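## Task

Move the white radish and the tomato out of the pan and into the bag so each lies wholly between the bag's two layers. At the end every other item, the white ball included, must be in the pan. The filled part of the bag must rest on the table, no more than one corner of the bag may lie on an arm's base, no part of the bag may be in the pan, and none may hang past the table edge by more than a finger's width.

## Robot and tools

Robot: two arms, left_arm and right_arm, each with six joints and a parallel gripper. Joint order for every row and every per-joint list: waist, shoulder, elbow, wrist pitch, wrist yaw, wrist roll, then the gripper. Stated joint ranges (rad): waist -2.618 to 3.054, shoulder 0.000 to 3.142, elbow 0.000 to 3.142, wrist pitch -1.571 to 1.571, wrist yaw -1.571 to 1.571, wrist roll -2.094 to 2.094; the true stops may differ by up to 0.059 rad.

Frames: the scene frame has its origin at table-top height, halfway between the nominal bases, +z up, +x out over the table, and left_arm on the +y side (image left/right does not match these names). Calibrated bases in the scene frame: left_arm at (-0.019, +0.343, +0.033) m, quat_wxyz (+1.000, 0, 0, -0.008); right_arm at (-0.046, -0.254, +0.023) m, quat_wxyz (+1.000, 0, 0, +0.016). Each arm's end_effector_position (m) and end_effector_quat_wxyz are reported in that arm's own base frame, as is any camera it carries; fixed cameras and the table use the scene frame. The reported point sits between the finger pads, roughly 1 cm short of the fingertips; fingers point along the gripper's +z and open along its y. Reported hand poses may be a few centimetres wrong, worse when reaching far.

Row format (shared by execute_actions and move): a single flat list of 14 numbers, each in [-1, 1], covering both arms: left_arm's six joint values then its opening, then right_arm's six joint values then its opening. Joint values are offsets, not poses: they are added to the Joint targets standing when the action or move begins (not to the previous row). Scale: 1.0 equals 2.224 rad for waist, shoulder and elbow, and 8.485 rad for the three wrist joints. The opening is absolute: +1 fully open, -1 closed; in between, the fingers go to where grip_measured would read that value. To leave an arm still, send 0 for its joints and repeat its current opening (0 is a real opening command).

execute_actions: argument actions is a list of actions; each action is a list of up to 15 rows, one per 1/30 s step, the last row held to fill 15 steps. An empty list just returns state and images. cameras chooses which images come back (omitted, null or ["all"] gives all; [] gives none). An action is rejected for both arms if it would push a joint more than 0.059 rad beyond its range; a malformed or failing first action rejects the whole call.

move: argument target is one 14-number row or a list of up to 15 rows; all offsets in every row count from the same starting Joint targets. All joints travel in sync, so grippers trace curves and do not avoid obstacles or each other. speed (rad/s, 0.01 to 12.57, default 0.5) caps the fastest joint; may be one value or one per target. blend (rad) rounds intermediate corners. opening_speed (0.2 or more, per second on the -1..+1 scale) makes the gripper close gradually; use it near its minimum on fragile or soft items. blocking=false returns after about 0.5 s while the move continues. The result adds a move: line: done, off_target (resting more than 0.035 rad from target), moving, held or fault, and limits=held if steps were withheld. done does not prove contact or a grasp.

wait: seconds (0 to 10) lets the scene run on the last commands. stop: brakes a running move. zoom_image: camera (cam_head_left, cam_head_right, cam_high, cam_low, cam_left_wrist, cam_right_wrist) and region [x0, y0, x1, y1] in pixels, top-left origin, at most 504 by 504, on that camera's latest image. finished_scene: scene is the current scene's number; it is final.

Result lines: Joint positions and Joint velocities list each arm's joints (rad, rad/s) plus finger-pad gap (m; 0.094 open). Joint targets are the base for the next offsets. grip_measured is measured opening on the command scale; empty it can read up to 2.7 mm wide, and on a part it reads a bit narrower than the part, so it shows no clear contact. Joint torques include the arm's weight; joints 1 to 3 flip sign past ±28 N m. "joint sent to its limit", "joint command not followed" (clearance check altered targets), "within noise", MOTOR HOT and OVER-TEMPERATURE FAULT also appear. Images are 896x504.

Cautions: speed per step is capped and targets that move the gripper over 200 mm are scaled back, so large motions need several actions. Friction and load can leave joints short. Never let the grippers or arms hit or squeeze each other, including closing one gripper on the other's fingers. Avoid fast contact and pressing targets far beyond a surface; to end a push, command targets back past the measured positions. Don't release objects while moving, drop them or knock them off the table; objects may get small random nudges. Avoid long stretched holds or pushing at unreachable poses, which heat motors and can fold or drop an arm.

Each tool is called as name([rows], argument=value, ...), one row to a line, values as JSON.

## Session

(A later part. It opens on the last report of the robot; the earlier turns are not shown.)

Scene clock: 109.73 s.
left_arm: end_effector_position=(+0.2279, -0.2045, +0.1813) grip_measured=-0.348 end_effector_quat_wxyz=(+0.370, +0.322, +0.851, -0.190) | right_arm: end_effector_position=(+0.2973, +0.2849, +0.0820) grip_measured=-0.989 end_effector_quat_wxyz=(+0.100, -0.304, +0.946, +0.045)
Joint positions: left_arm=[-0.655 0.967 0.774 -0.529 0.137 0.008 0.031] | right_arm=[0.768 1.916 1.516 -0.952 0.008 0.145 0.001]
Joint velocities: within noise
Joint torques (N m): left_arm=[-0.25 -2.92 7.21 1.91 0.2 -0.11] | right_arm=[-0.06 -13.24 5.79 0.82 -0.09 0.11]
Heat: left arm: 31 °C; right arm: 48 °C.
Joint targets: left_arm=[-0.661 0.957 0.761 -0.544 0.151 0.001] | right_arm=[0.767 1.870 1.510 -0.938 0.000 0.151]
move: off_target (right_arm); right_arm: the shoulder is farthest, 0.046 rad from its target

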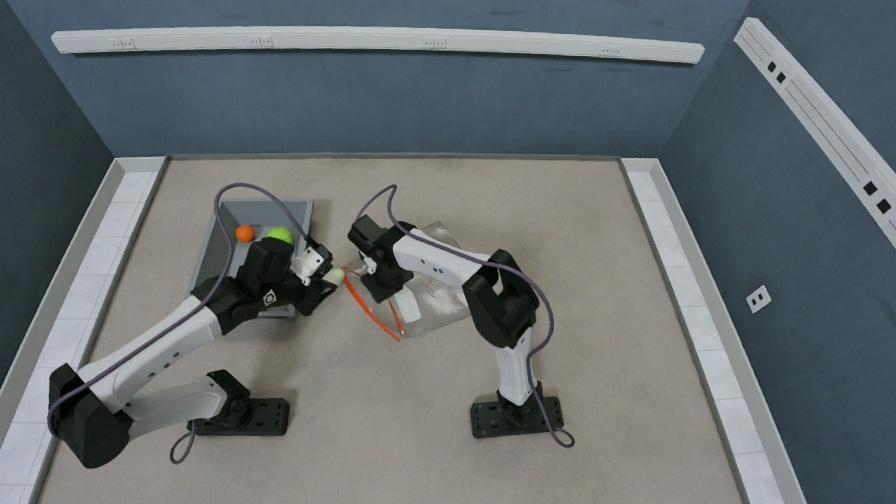

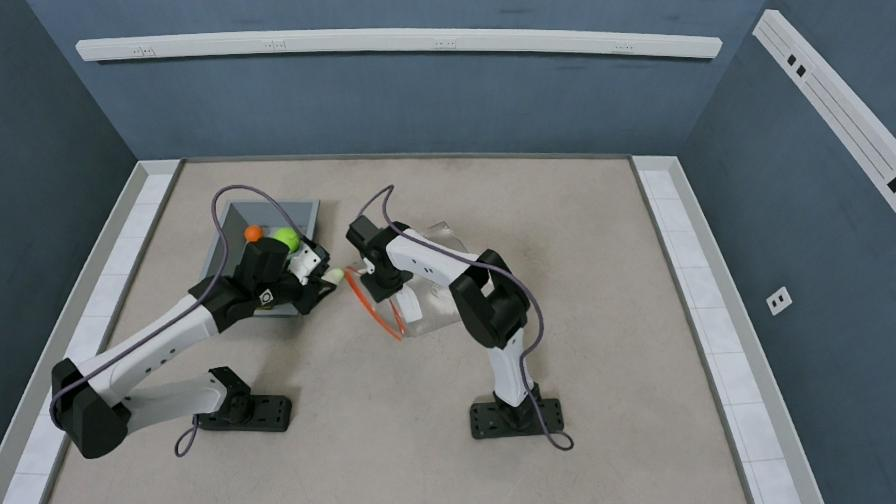

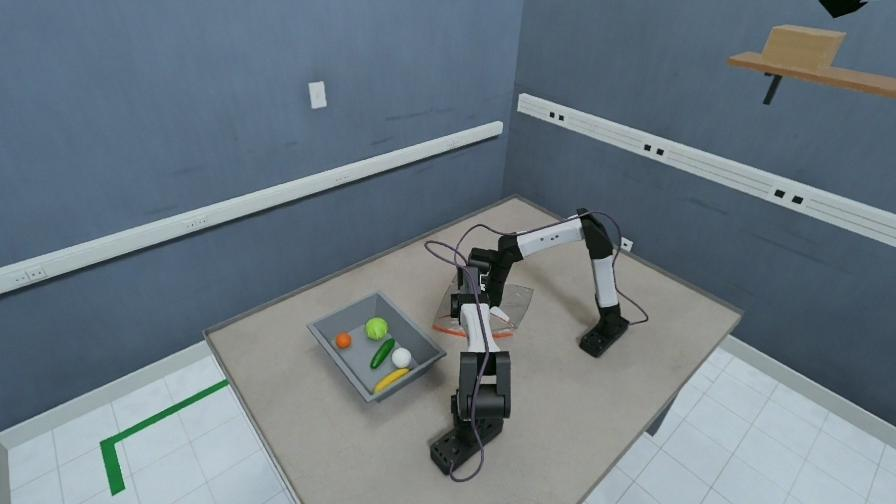

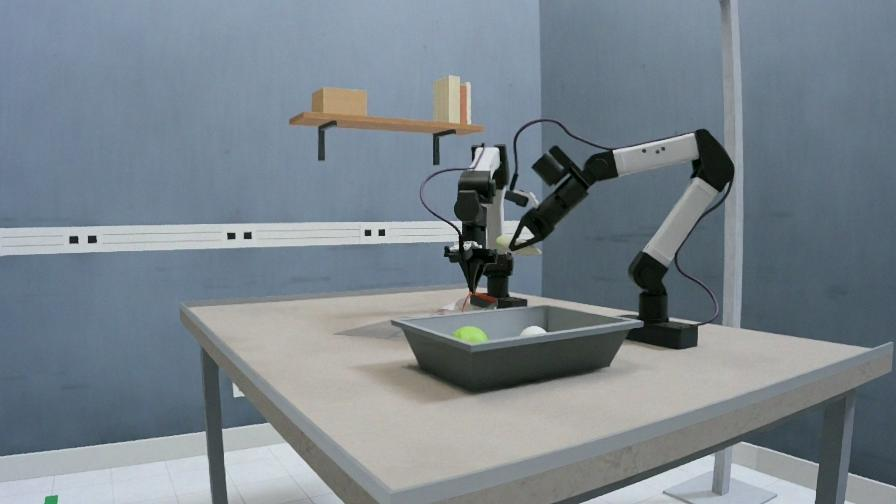

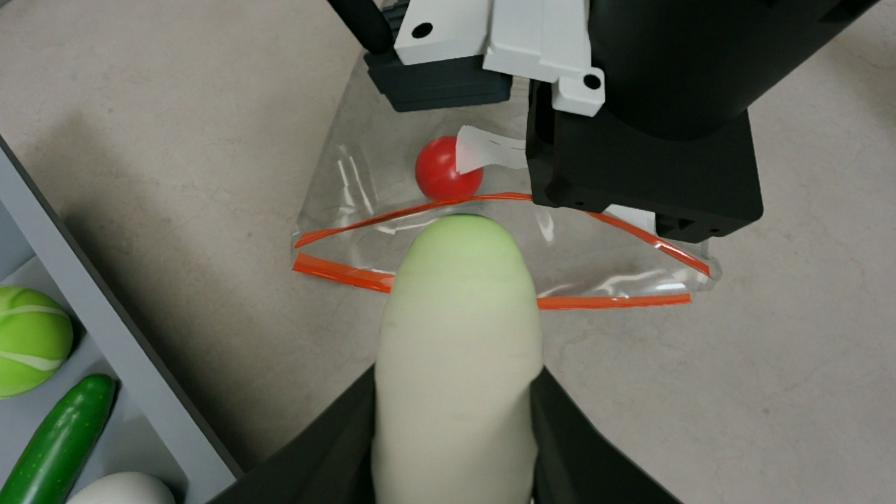

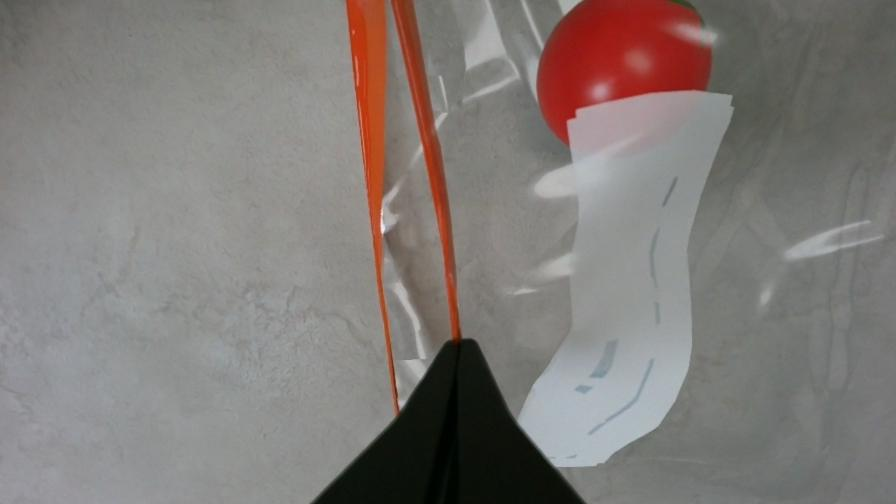

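move(target=[0.0153,0.2104,-0.2181,0.1127,0.0017,0,-0.6,0,0,0,0,0,0,-1], speed=0.6)

zoom_image(camera="cam_low", region=[400, 180, 620, 340])

Scene clock: 112.83 s.
left_arm: end_effector_position=(+0.2426, -0.2098, +0.0156) grip_measured=-0.348 end_effector_quat_wxyz=(+0.367, +0.316, +0.854, -0.190) | right_arm: end_effector_position=(+0.2973, +0.2849, +0.0820) grip_measured=-0.989 end_effector_quat_wxyz=(+0.100, -0.304, +0.946, +0.045)
Joint positions: left_arm=[-0.633 1.416 0.283 0.405 0.149 0.008 0.031] | right_arm=[0.768 1.916 1.516 -0.952 0.008 0.145 0.001]
Joint velocities: within noise
Joint torques (N m): left_arm=[0.76 -3.18 5.26 2.15 0.22 -0.1] | right_arm=[-0.05 -13.24 5.81 0.82 -0.09 0.1]
Heat: left arm: 32 °C; right arm: 48 °C.
Joint targets: left_arm=[-0.627 1.425 0.276 0.413 0.165 0.001] | right_arm=[0.767 1.870 1.510 -0.938 0.000 0.151]
move: off_target (right_arm); right_arm: the shoulder is farthest, 0.046 rad from its target

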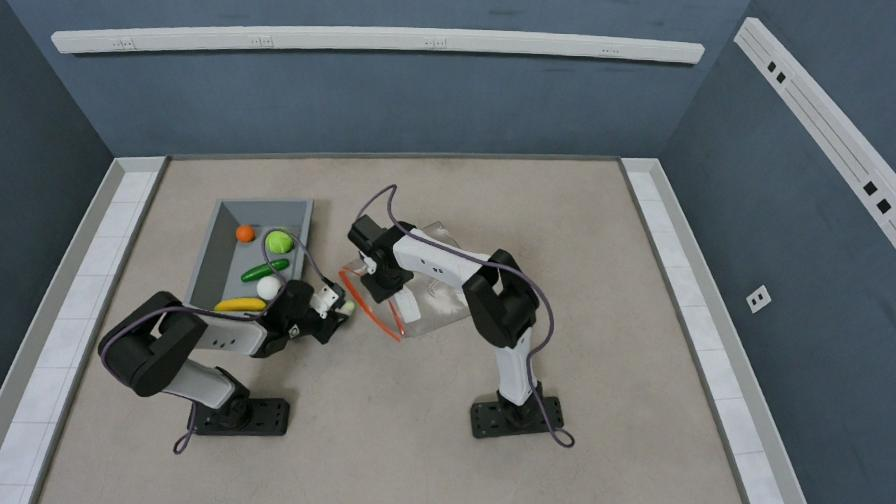

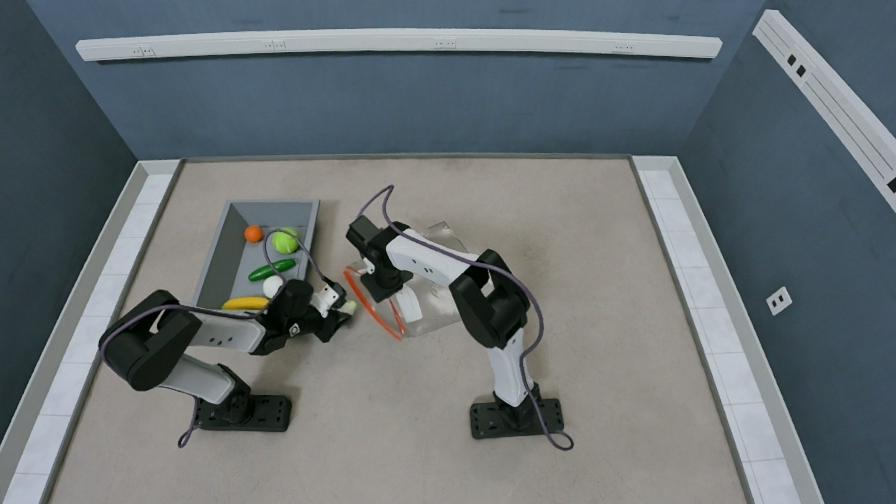

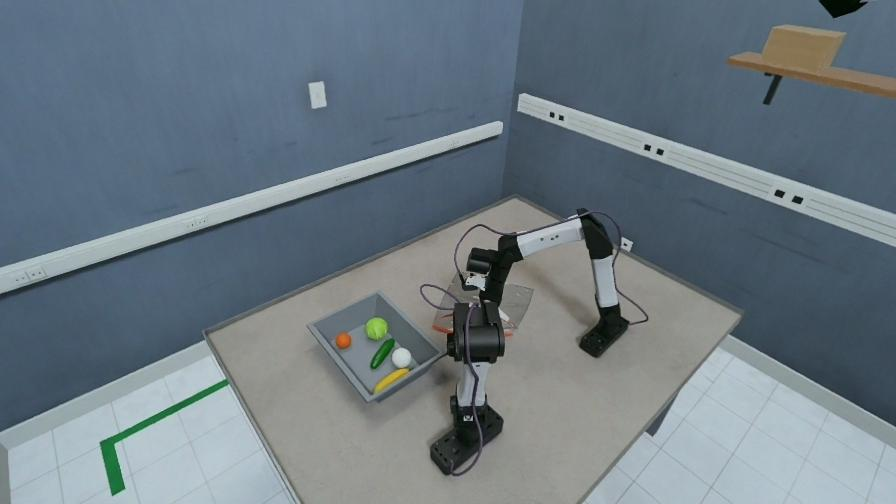

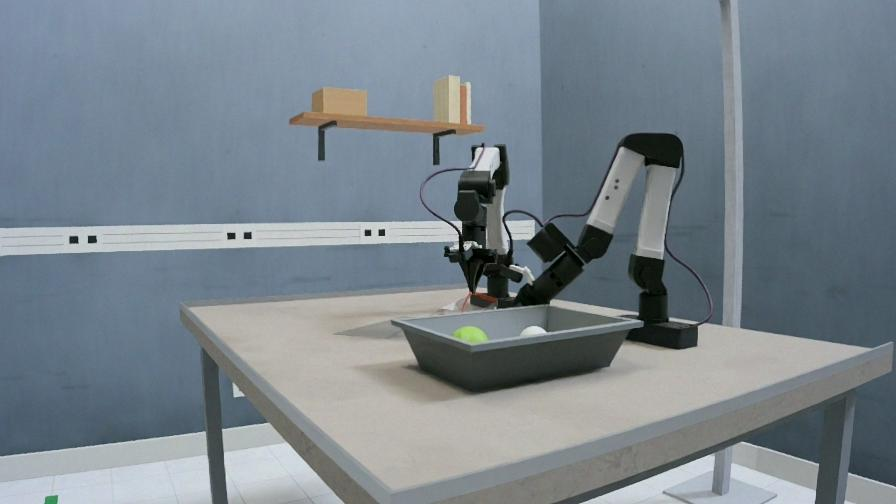

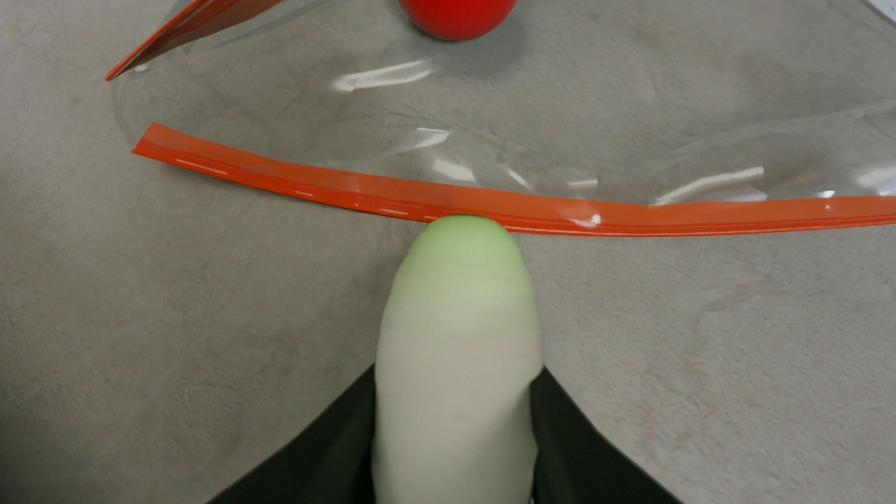

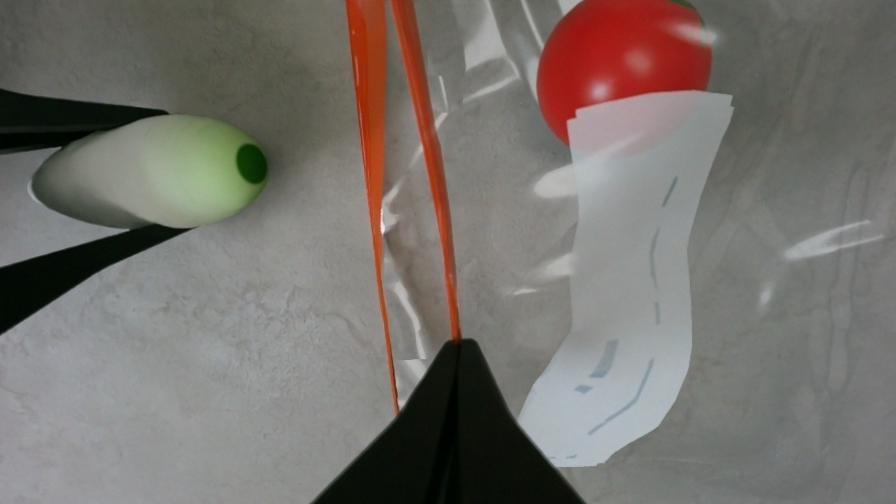

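Scaled by 2.291 from the camera's 896x504 image, which has a finer 1280x720 frame.

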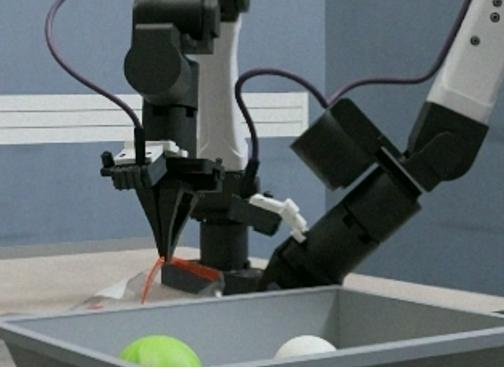

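move(target=[-0.0165,0.1754,0.1286,0.0173,0,0,-0.6,0,0,0,0,0,0,-1], speed=0.2)

zoom_image(camera="cam_low", region=[400, 180, 620, 340])

Scene clock: 115.60 s.
left_arm: end_effector_position=(+0.3003, -0.2639, -0.0016) grip_measured=-0.348 end_effector_quat_wxyz=(+0.375, +0.325, +0.845, -0.198) | right_arm: end_effector_position=(+0.2973, +0.2849, +0.0820) grip_measured=-0.989 end_effector_quat_wxyz=(+0.100, -0.304, +0.946, +0.045)
Joint positions: left_arm=[-0.657 1.8 0.544 0.551 0.15 0.008 0.031] | right_arm=[0.768 1.916 1.516 -0.952 0.008 0.145 0.001]
Joint velocities: within noise
Joint torques (N m): left_arm=[-0.31 -5.57 7.04 2.19 0.22 -0.11] | right_arm=[-0.06 -13.22 5.81 0.82 -0.09 0.11]
Heat: left arm: 32 °C; right arm: 49 °C.
Joint targets: left_arm=[-0.664 1.815 0.562 0.560 0.165 0.001] | right_arm=[0.767 1.870 1.510 -0.938 0.000 0.151]
move: off_target (right_arm); right_arm: the shoulder is farthest, 0.046 rad from its target

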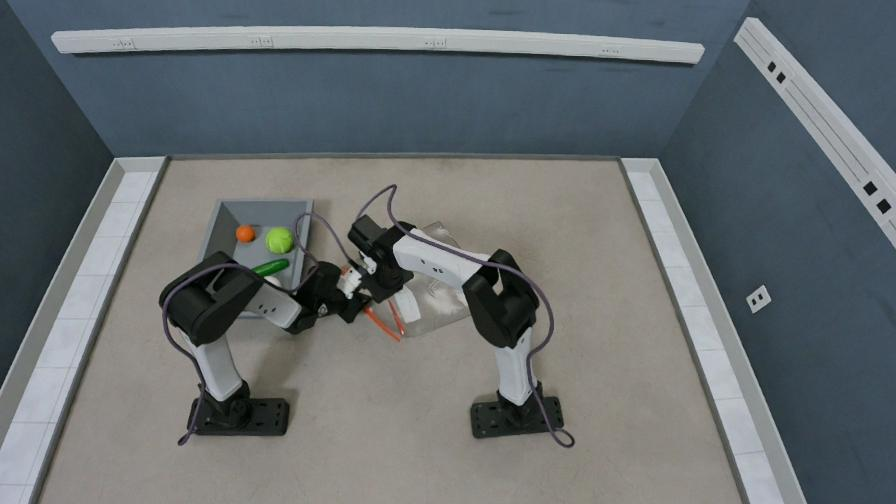

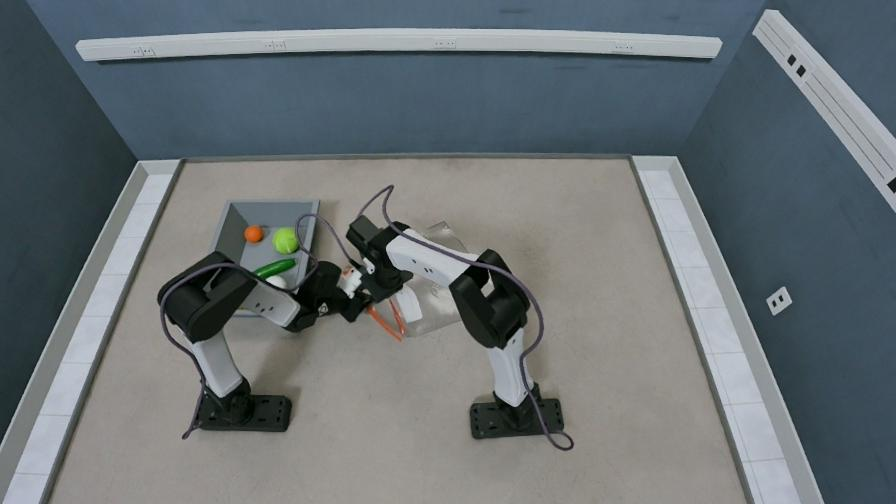

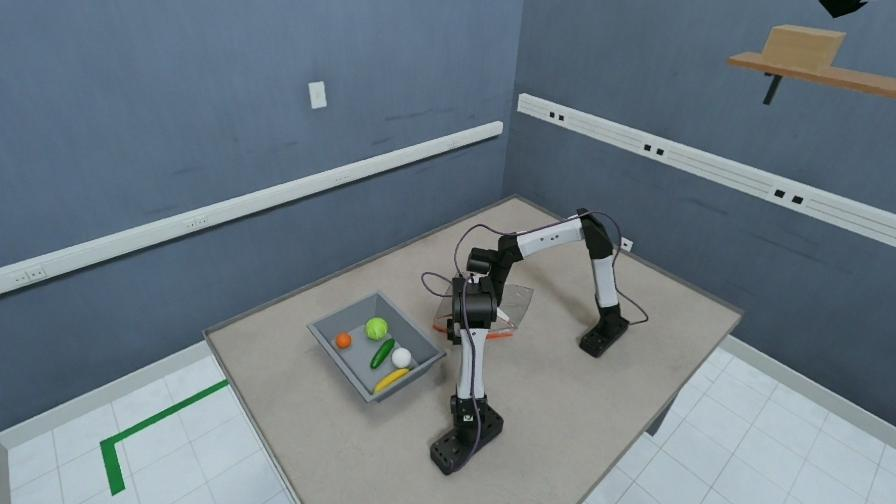

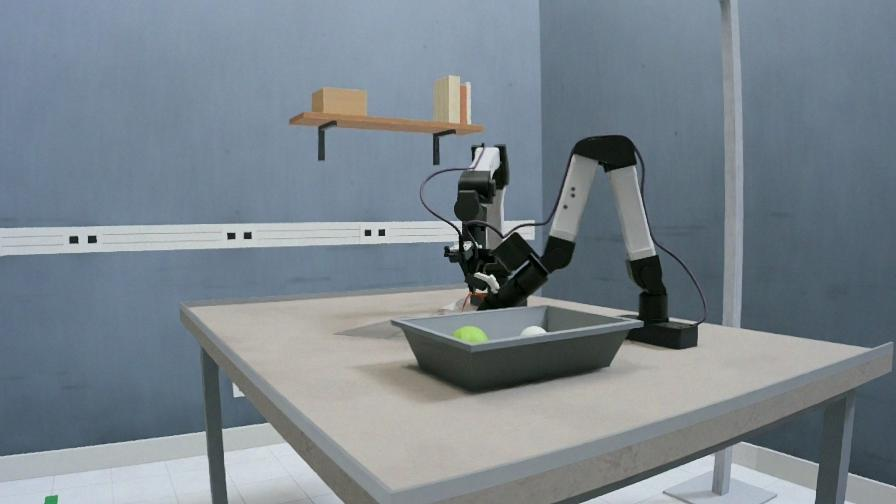

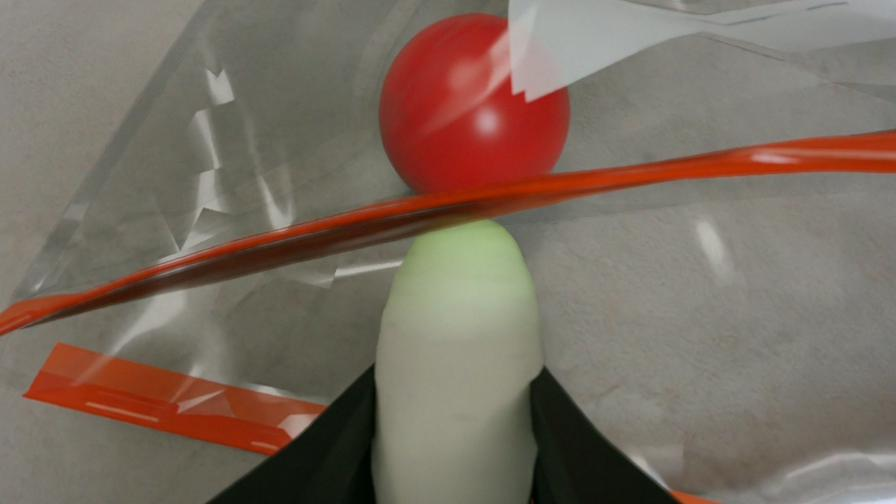

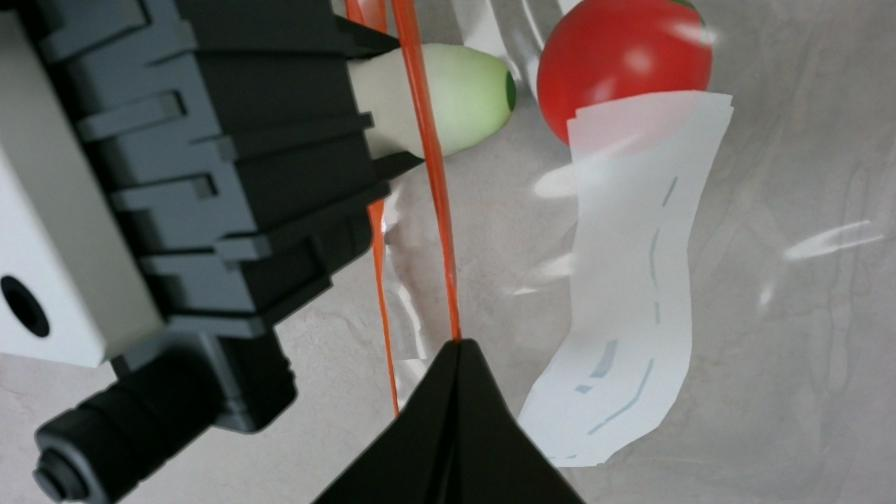

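Scaled by 2.291 from the camera's 896x504 image, which has a finer 1280x720 frame.

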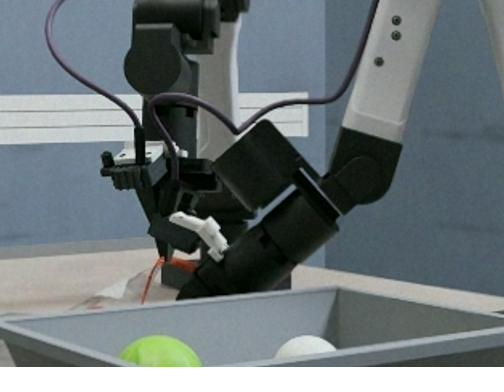

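move(target=[-0.0036,0.035,0.0283,0.0038,0,0,-0.6,0,0,0,0,0,0,-1], speed=0.15, cameras=["cam_left_wrist","cam_right_wrist"])

Scene clock: 116.70 s.
left_arm: end_effector_position=(+0.3151, -0.2795, -0.0023) grip_measured=-0.348 end_effector_quat_wxyz=(+0.387, +0.327, +0.838, -0.203) | right_arm: end_effector_position=(+0.2973, +0.2849, +0.0820) grip_measured=-0.989 end_effector_quat_wxyz=(+0.100, -0.304, +0.946, +0.045)
Joint positions: left_arm=[-0.664 1.873 0.61 0.589 0.15 0.008 0.031] | right_arm=[0.768 1.916 1.516 -0.952 0.008 0.145 0.001]
Joint velocities: within noise
Joint torques (N m): left_arm=[-0.31 -5.97 6.83 2.14 0.21 -0.1] | right_arm=[-0.05 -13.23 5.78 0.82 -0.09 0.1]
Heat: left arm: 32 °C; right arm: 49 °C.
Joint targets: left_arm=[-0.671 1.893 0.625 0.592 0.165 0.001] | right_arm=[0.767 1.870 1.510 -0.938 0.000 0.151]
move: off_target (right_arm); right_arm: the shoulder is farthest, 0.046 rad from its target
Images, in order (width x height): cam_left_wrist 896x504, cam_right_wrist 896x504.

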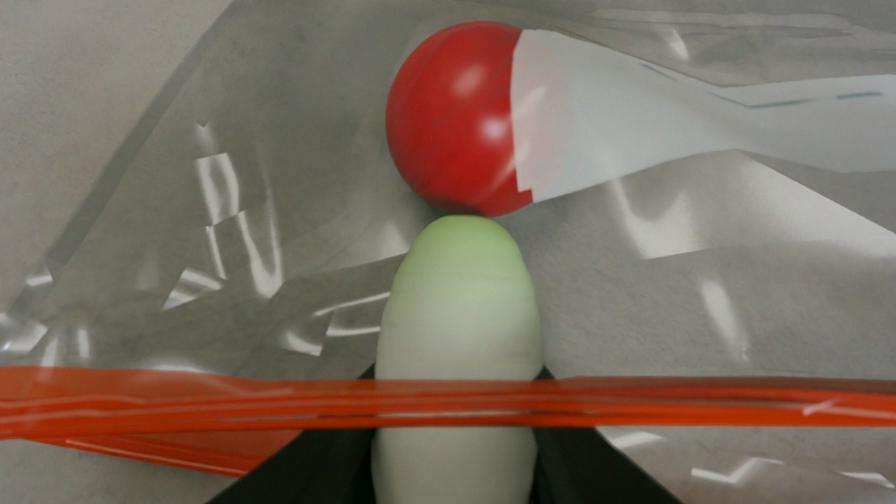

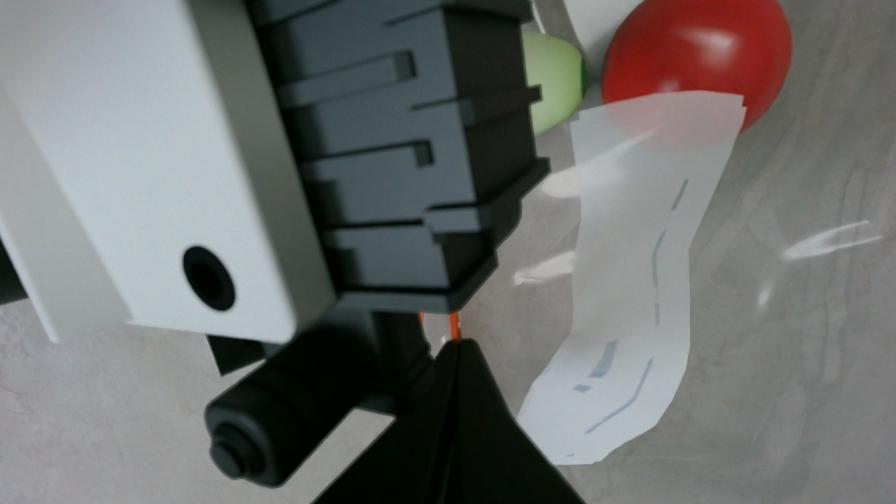

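move([
  [0,0.0054,-0.0018,0,0,0,-0.6,0,0,0,0,0,0,-1],
  [0,0.0054,-0.0018,0,0,0,0.1,0,0,0,0,0,0,-1],
], speed=0.1, opening_speed=0.3, cameras=["cam_left_wrist","cam_right_wrist"])

Scene clock: 120.20 s.
left_arm: end_effector_position=(+0.3152, -0.2799, -0.0054) grip_measured=+0.098 end_effector_quat_wxyz=(+0.386, +0.327, +0.838, -0.204) | right_arm: end_effector_position=(+0.2973, +0.2849, +0.0820) grip_measured=-0.989 end_effector_quat_wxyz=(+0.100, -0.304, +0.946, +0.045)
Joint positions: left_arm=[-0.664 1.888 0.61 0.603 0.152 0.008 0.052] | right_arm=[0.768 1.916 1.516 -0.952 0.008 0.145 0.001]
Joint velocities: within noise
Joint torques (N m): left_arm=[-0.35 -6.15 6.35 1.99 0.19 -0.11] | right_arm=[-0.05 -13.24 5.81 0.82 -0.1 0.11]
Heat: left arm: 32 °C; right arm: 49 °C.
Joint targets: left_arm=[-0.671 1.905 0.621 0.592 0.165 0.001] | right_arm=[0.767 1.870 1.510 -0.938 0.000 0.151]
move: off_target (right_arm); right_arm: the shoulder is farthest, 0.046 rad from its target
Images, in order (width x height): cam_left_wrist 896x504, cam_right_wrist 896x504.

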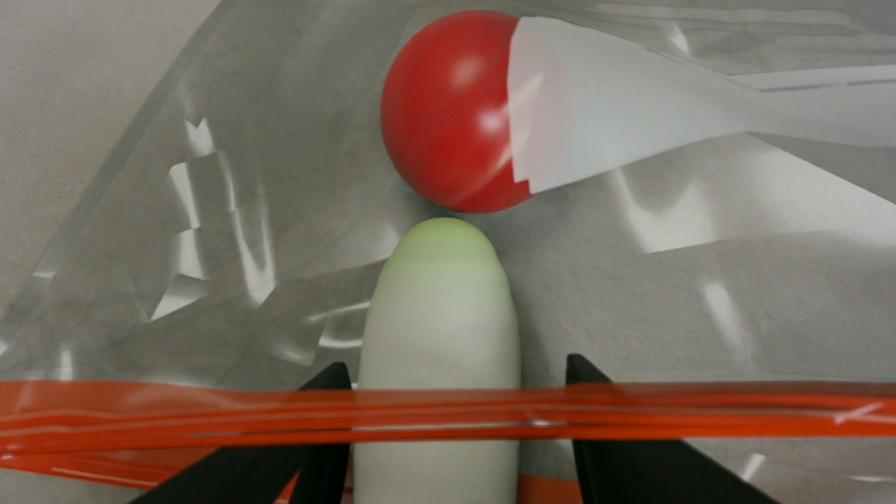

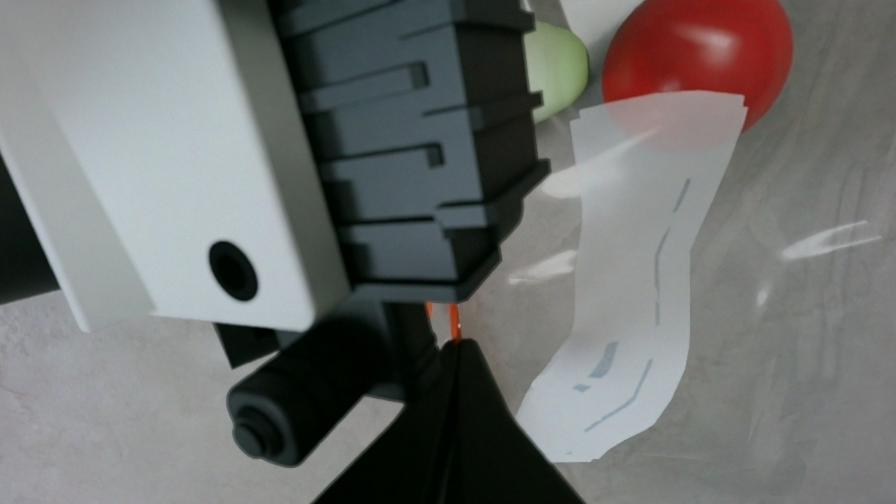

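move([
  [0.0031,-0.0472,-0.0265,-0.0038,0,0,0.1,0,0,0,0,0,0,-1],
  [0.0198,-0.2226,-0.1551,-0.0211,0,0,0.1,0,0,0,0,0,0,-1],
], speed=0.3, blend=[0.03,0])

Scene clock: 122.67 s.
left_arm: end_effector_position=(+0.2453, -0.2128, +0.0182) grip_measured=+0.098 end_effector_quat_wxyz=(+0.374, +0.316, +0.850, -0.194) | right_arm: end_effector_position=(+0.2973, +0.2849, +0.0820) grip_measured=-0.989 end_effector_quat_wxyz=(+0.100, -0.304, +0.946, +0.045)
Joint positions: left_arm=[-0.634 1.426 0.286 0.429 0.152 0.008 0.052] | right_arm=[0.768 1.916 1.516 -0.952 0.008 0.145 0.001]
Joint velocities: within noise
Joint torques (N m): left_arm=[0.79 -5.2 5.04 1.93 0.2 -0.1] | right_arm=[-0.08 -13.23 5.81 0.82 -0.09 0.11]
Heat: left arm: 32 °C; right arm: 49 °C.
Joint targets: left_arm=[-0.627 1.410 0.276 0.413 0.165 0.001] | right_arm=[0.767 1.870 1.510 -0.938 0.000 0.151]
move: off_target (right_arm); right_arm: the shoulder is farthest, 0.046 rad from its target

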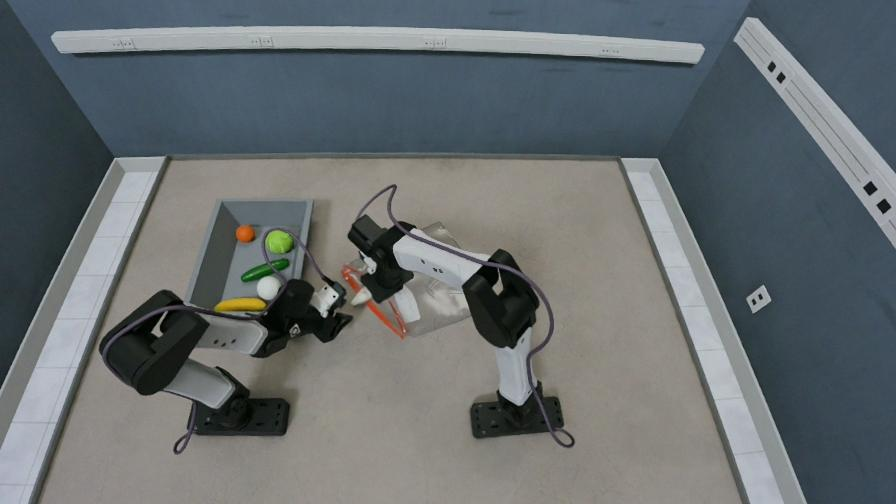

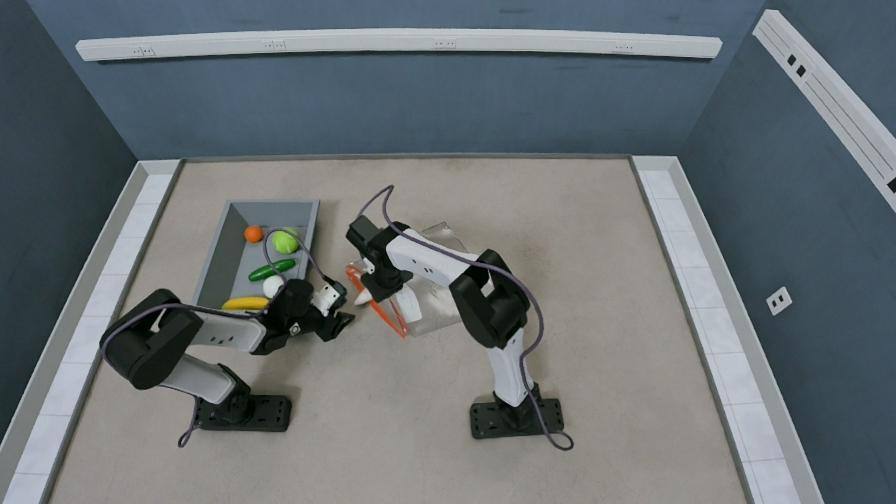

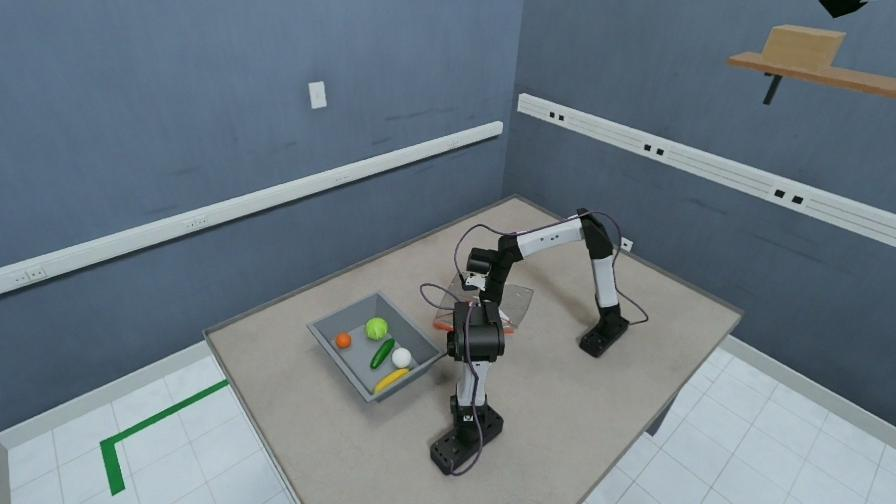

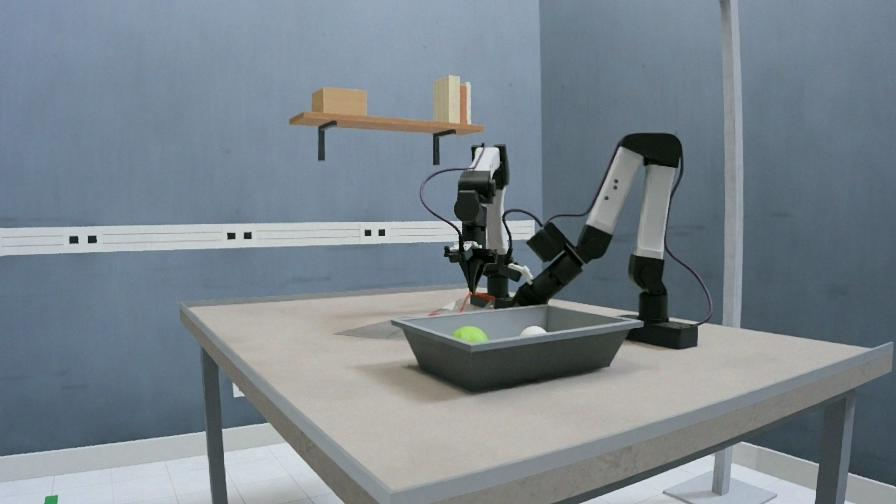

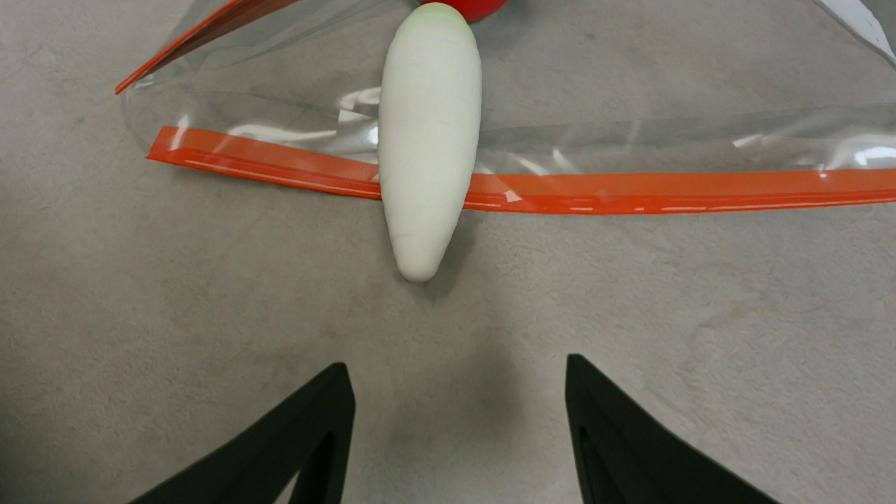

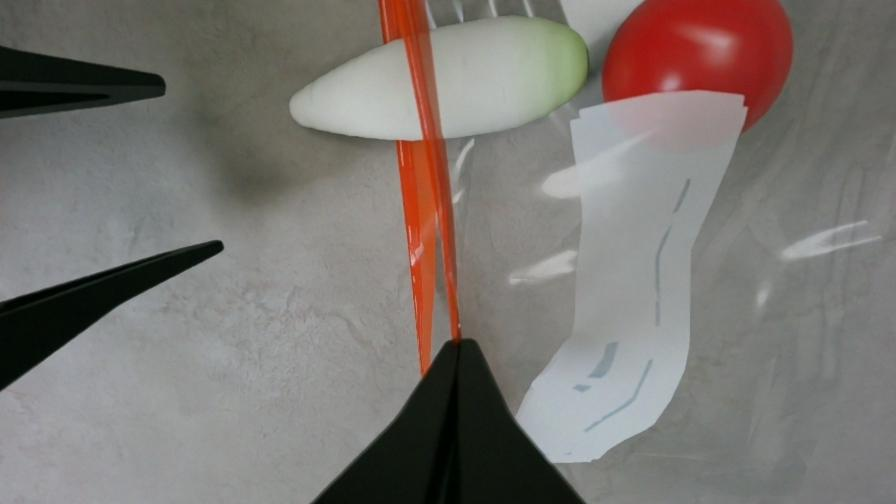

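move(target=[0.0342,0.2041,-0.0733,0.0969,0.0094,0,0.1,0,0,0,0,0,0,-1], speed=0.4, cameras=["cam_left_wrist","cam_right_wrist","cam_low"])

Scene clock: 127.03 s.
left_arm: end_effector_position=(+0.2547, -0.2051, -0.0004) grip_measured=+0.098 end_effector_quat_wxyz=(+0.460, +0.295, +0.805, -0.232) | right_arm: end_effector_position=(+0.2973, +0.2849, +0.0820) grip_measured=-0.989 end_effector_quat_wxyz=(+0.100, -0.304, +0.946, +0.045)
Joint positions: left_arm=[-0.558 1.851 0.12 1.229 0.229 0.008 0.052] | right_arm=[0.768 1.916 1.516 -0.952 0.008 0.145 0.001]
Joint velocities: within noise
Joint torques (N m): left_arm=[0.75 -3.84 1.89 2.31 0.22 -0.11] | right_arm=[-0.08 -13.23 5.81 0.82 -0.1 0.1]
Heat: left arm: 33 °C; right arm: 49 °C.
Joint targets: left_arm=[-0.551 1.864 0.113 1.235 0.245 0.001] | right_arm=[0.767 1.870 1.510 -0.938 0.000 0.151]
move: off_target (right_arm); right_arm: the shoulder is farthest, 0.046 rad from its target
Images, in order (width x height): cam_low 896x504, cam_left_wrist 896x504, cam_right_wrist 896x504.

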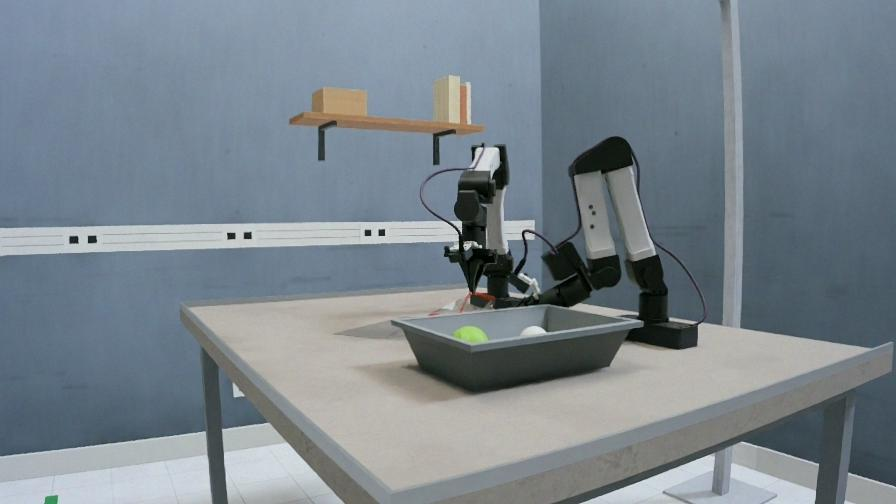

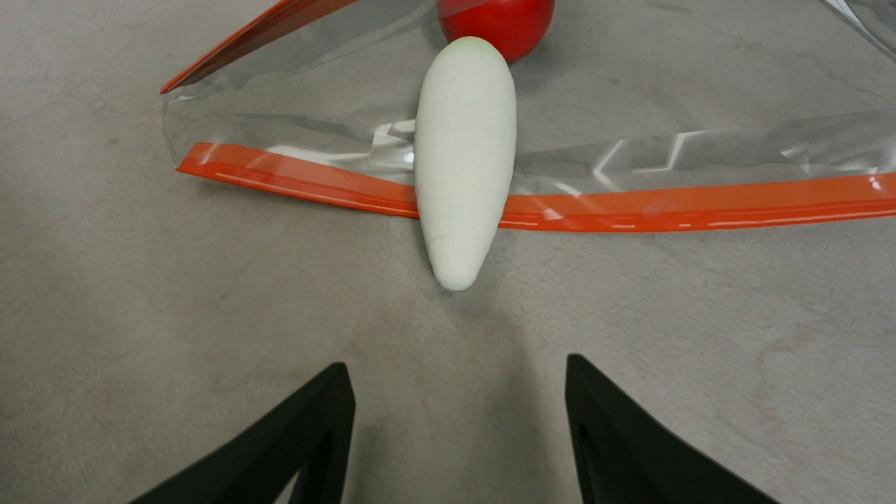

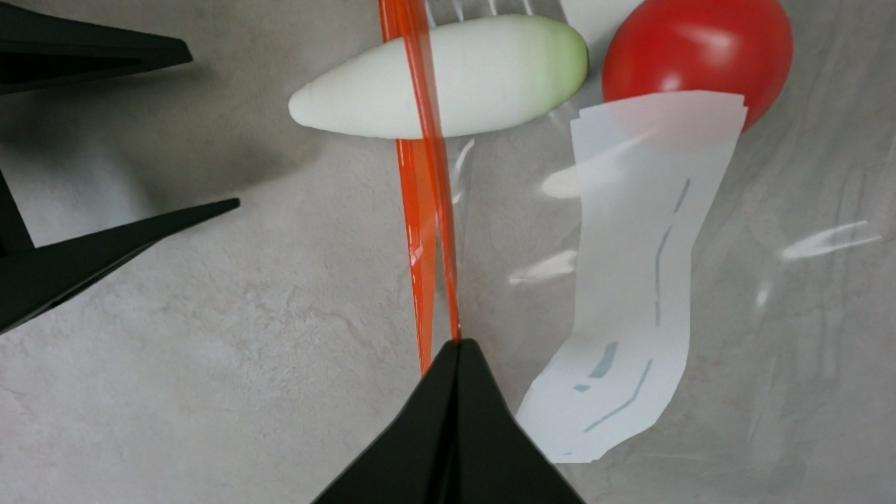

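move(target=[-0.0158,0.0971,0.1034,0.0068,0,0,0.1,0,0,0,0,0,0,-1], speed=0.25, cameras=["cam_left_wrist","cam_right_wrist"])

Scene clock: 128.60 s.
left_arm: end_effector_position=(+0.2992, -0.2427, -0.0089) grip_measured=+0.098 end_effector_quat_wxyz=(+0.482, +0.302, +0.786, -0.243) | right_arm: end_effector_position=(+0.2973, +0.2849, +0.0820) grip_measured=-0.989 end_effector_quat_wxyz=(+0.100, -0.304, +0.946, +0.045)
Joint positions: left_arm=[-0.58 2.064 0.333 1.287 0.23 0.008 0.052] | right_arm=[0.768 1.916 1.516 -0.952 0.008 0.145 0.001]
Joint velocities: within noise
Joint torques (N m): left_arm=[-0.29 -5.42 3.49 2.39 0.21 -0.11] | right_arm=[-0.06 -13.23 5.82 0.82 -0.1 0.11]
Heat: left arm: 33 °C; right arm: 50 °C.
Joint targets: left_arm=[-0.586 2.080 0.343 1.293 0.245 0.001] | right_arm=[0.767 1.870 1.510 -0.938 0.000 0.151]
move: off_target (right_arm); right_arm: the shoulder is farthest, 0.046 rad from its target
Images, in order (width x height): cam_left_wrist 896x504, cam_right_wrist 896x504.

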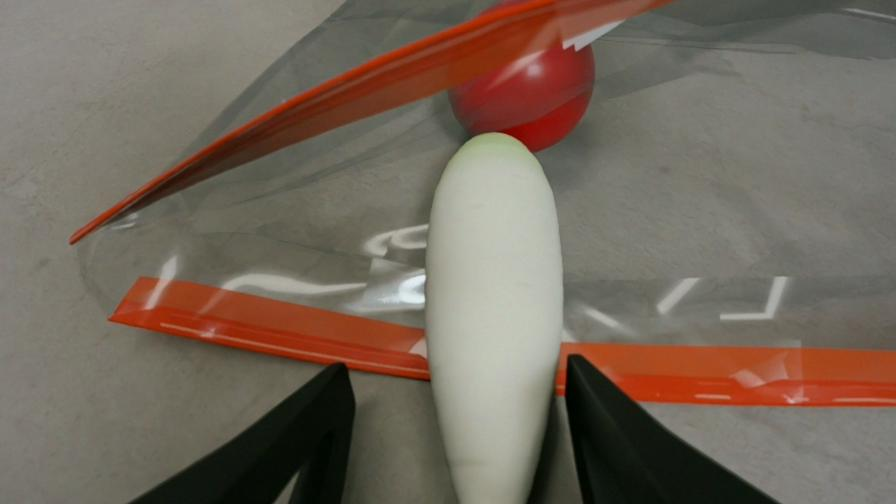

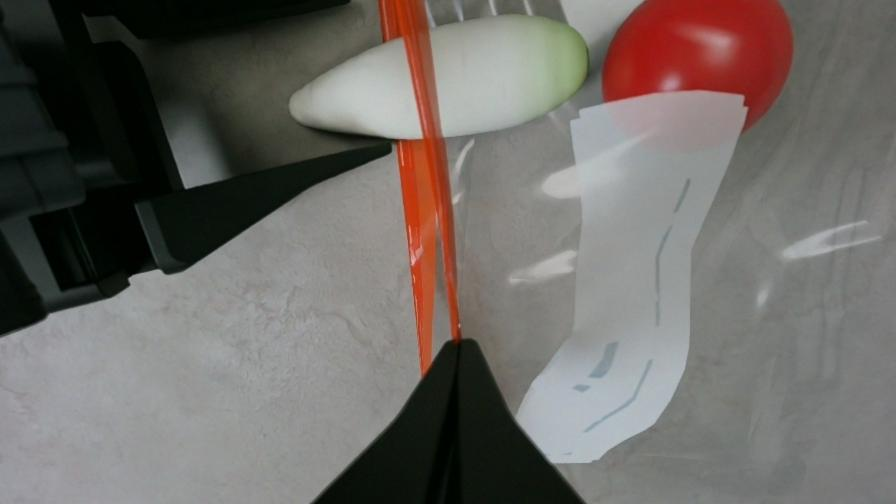

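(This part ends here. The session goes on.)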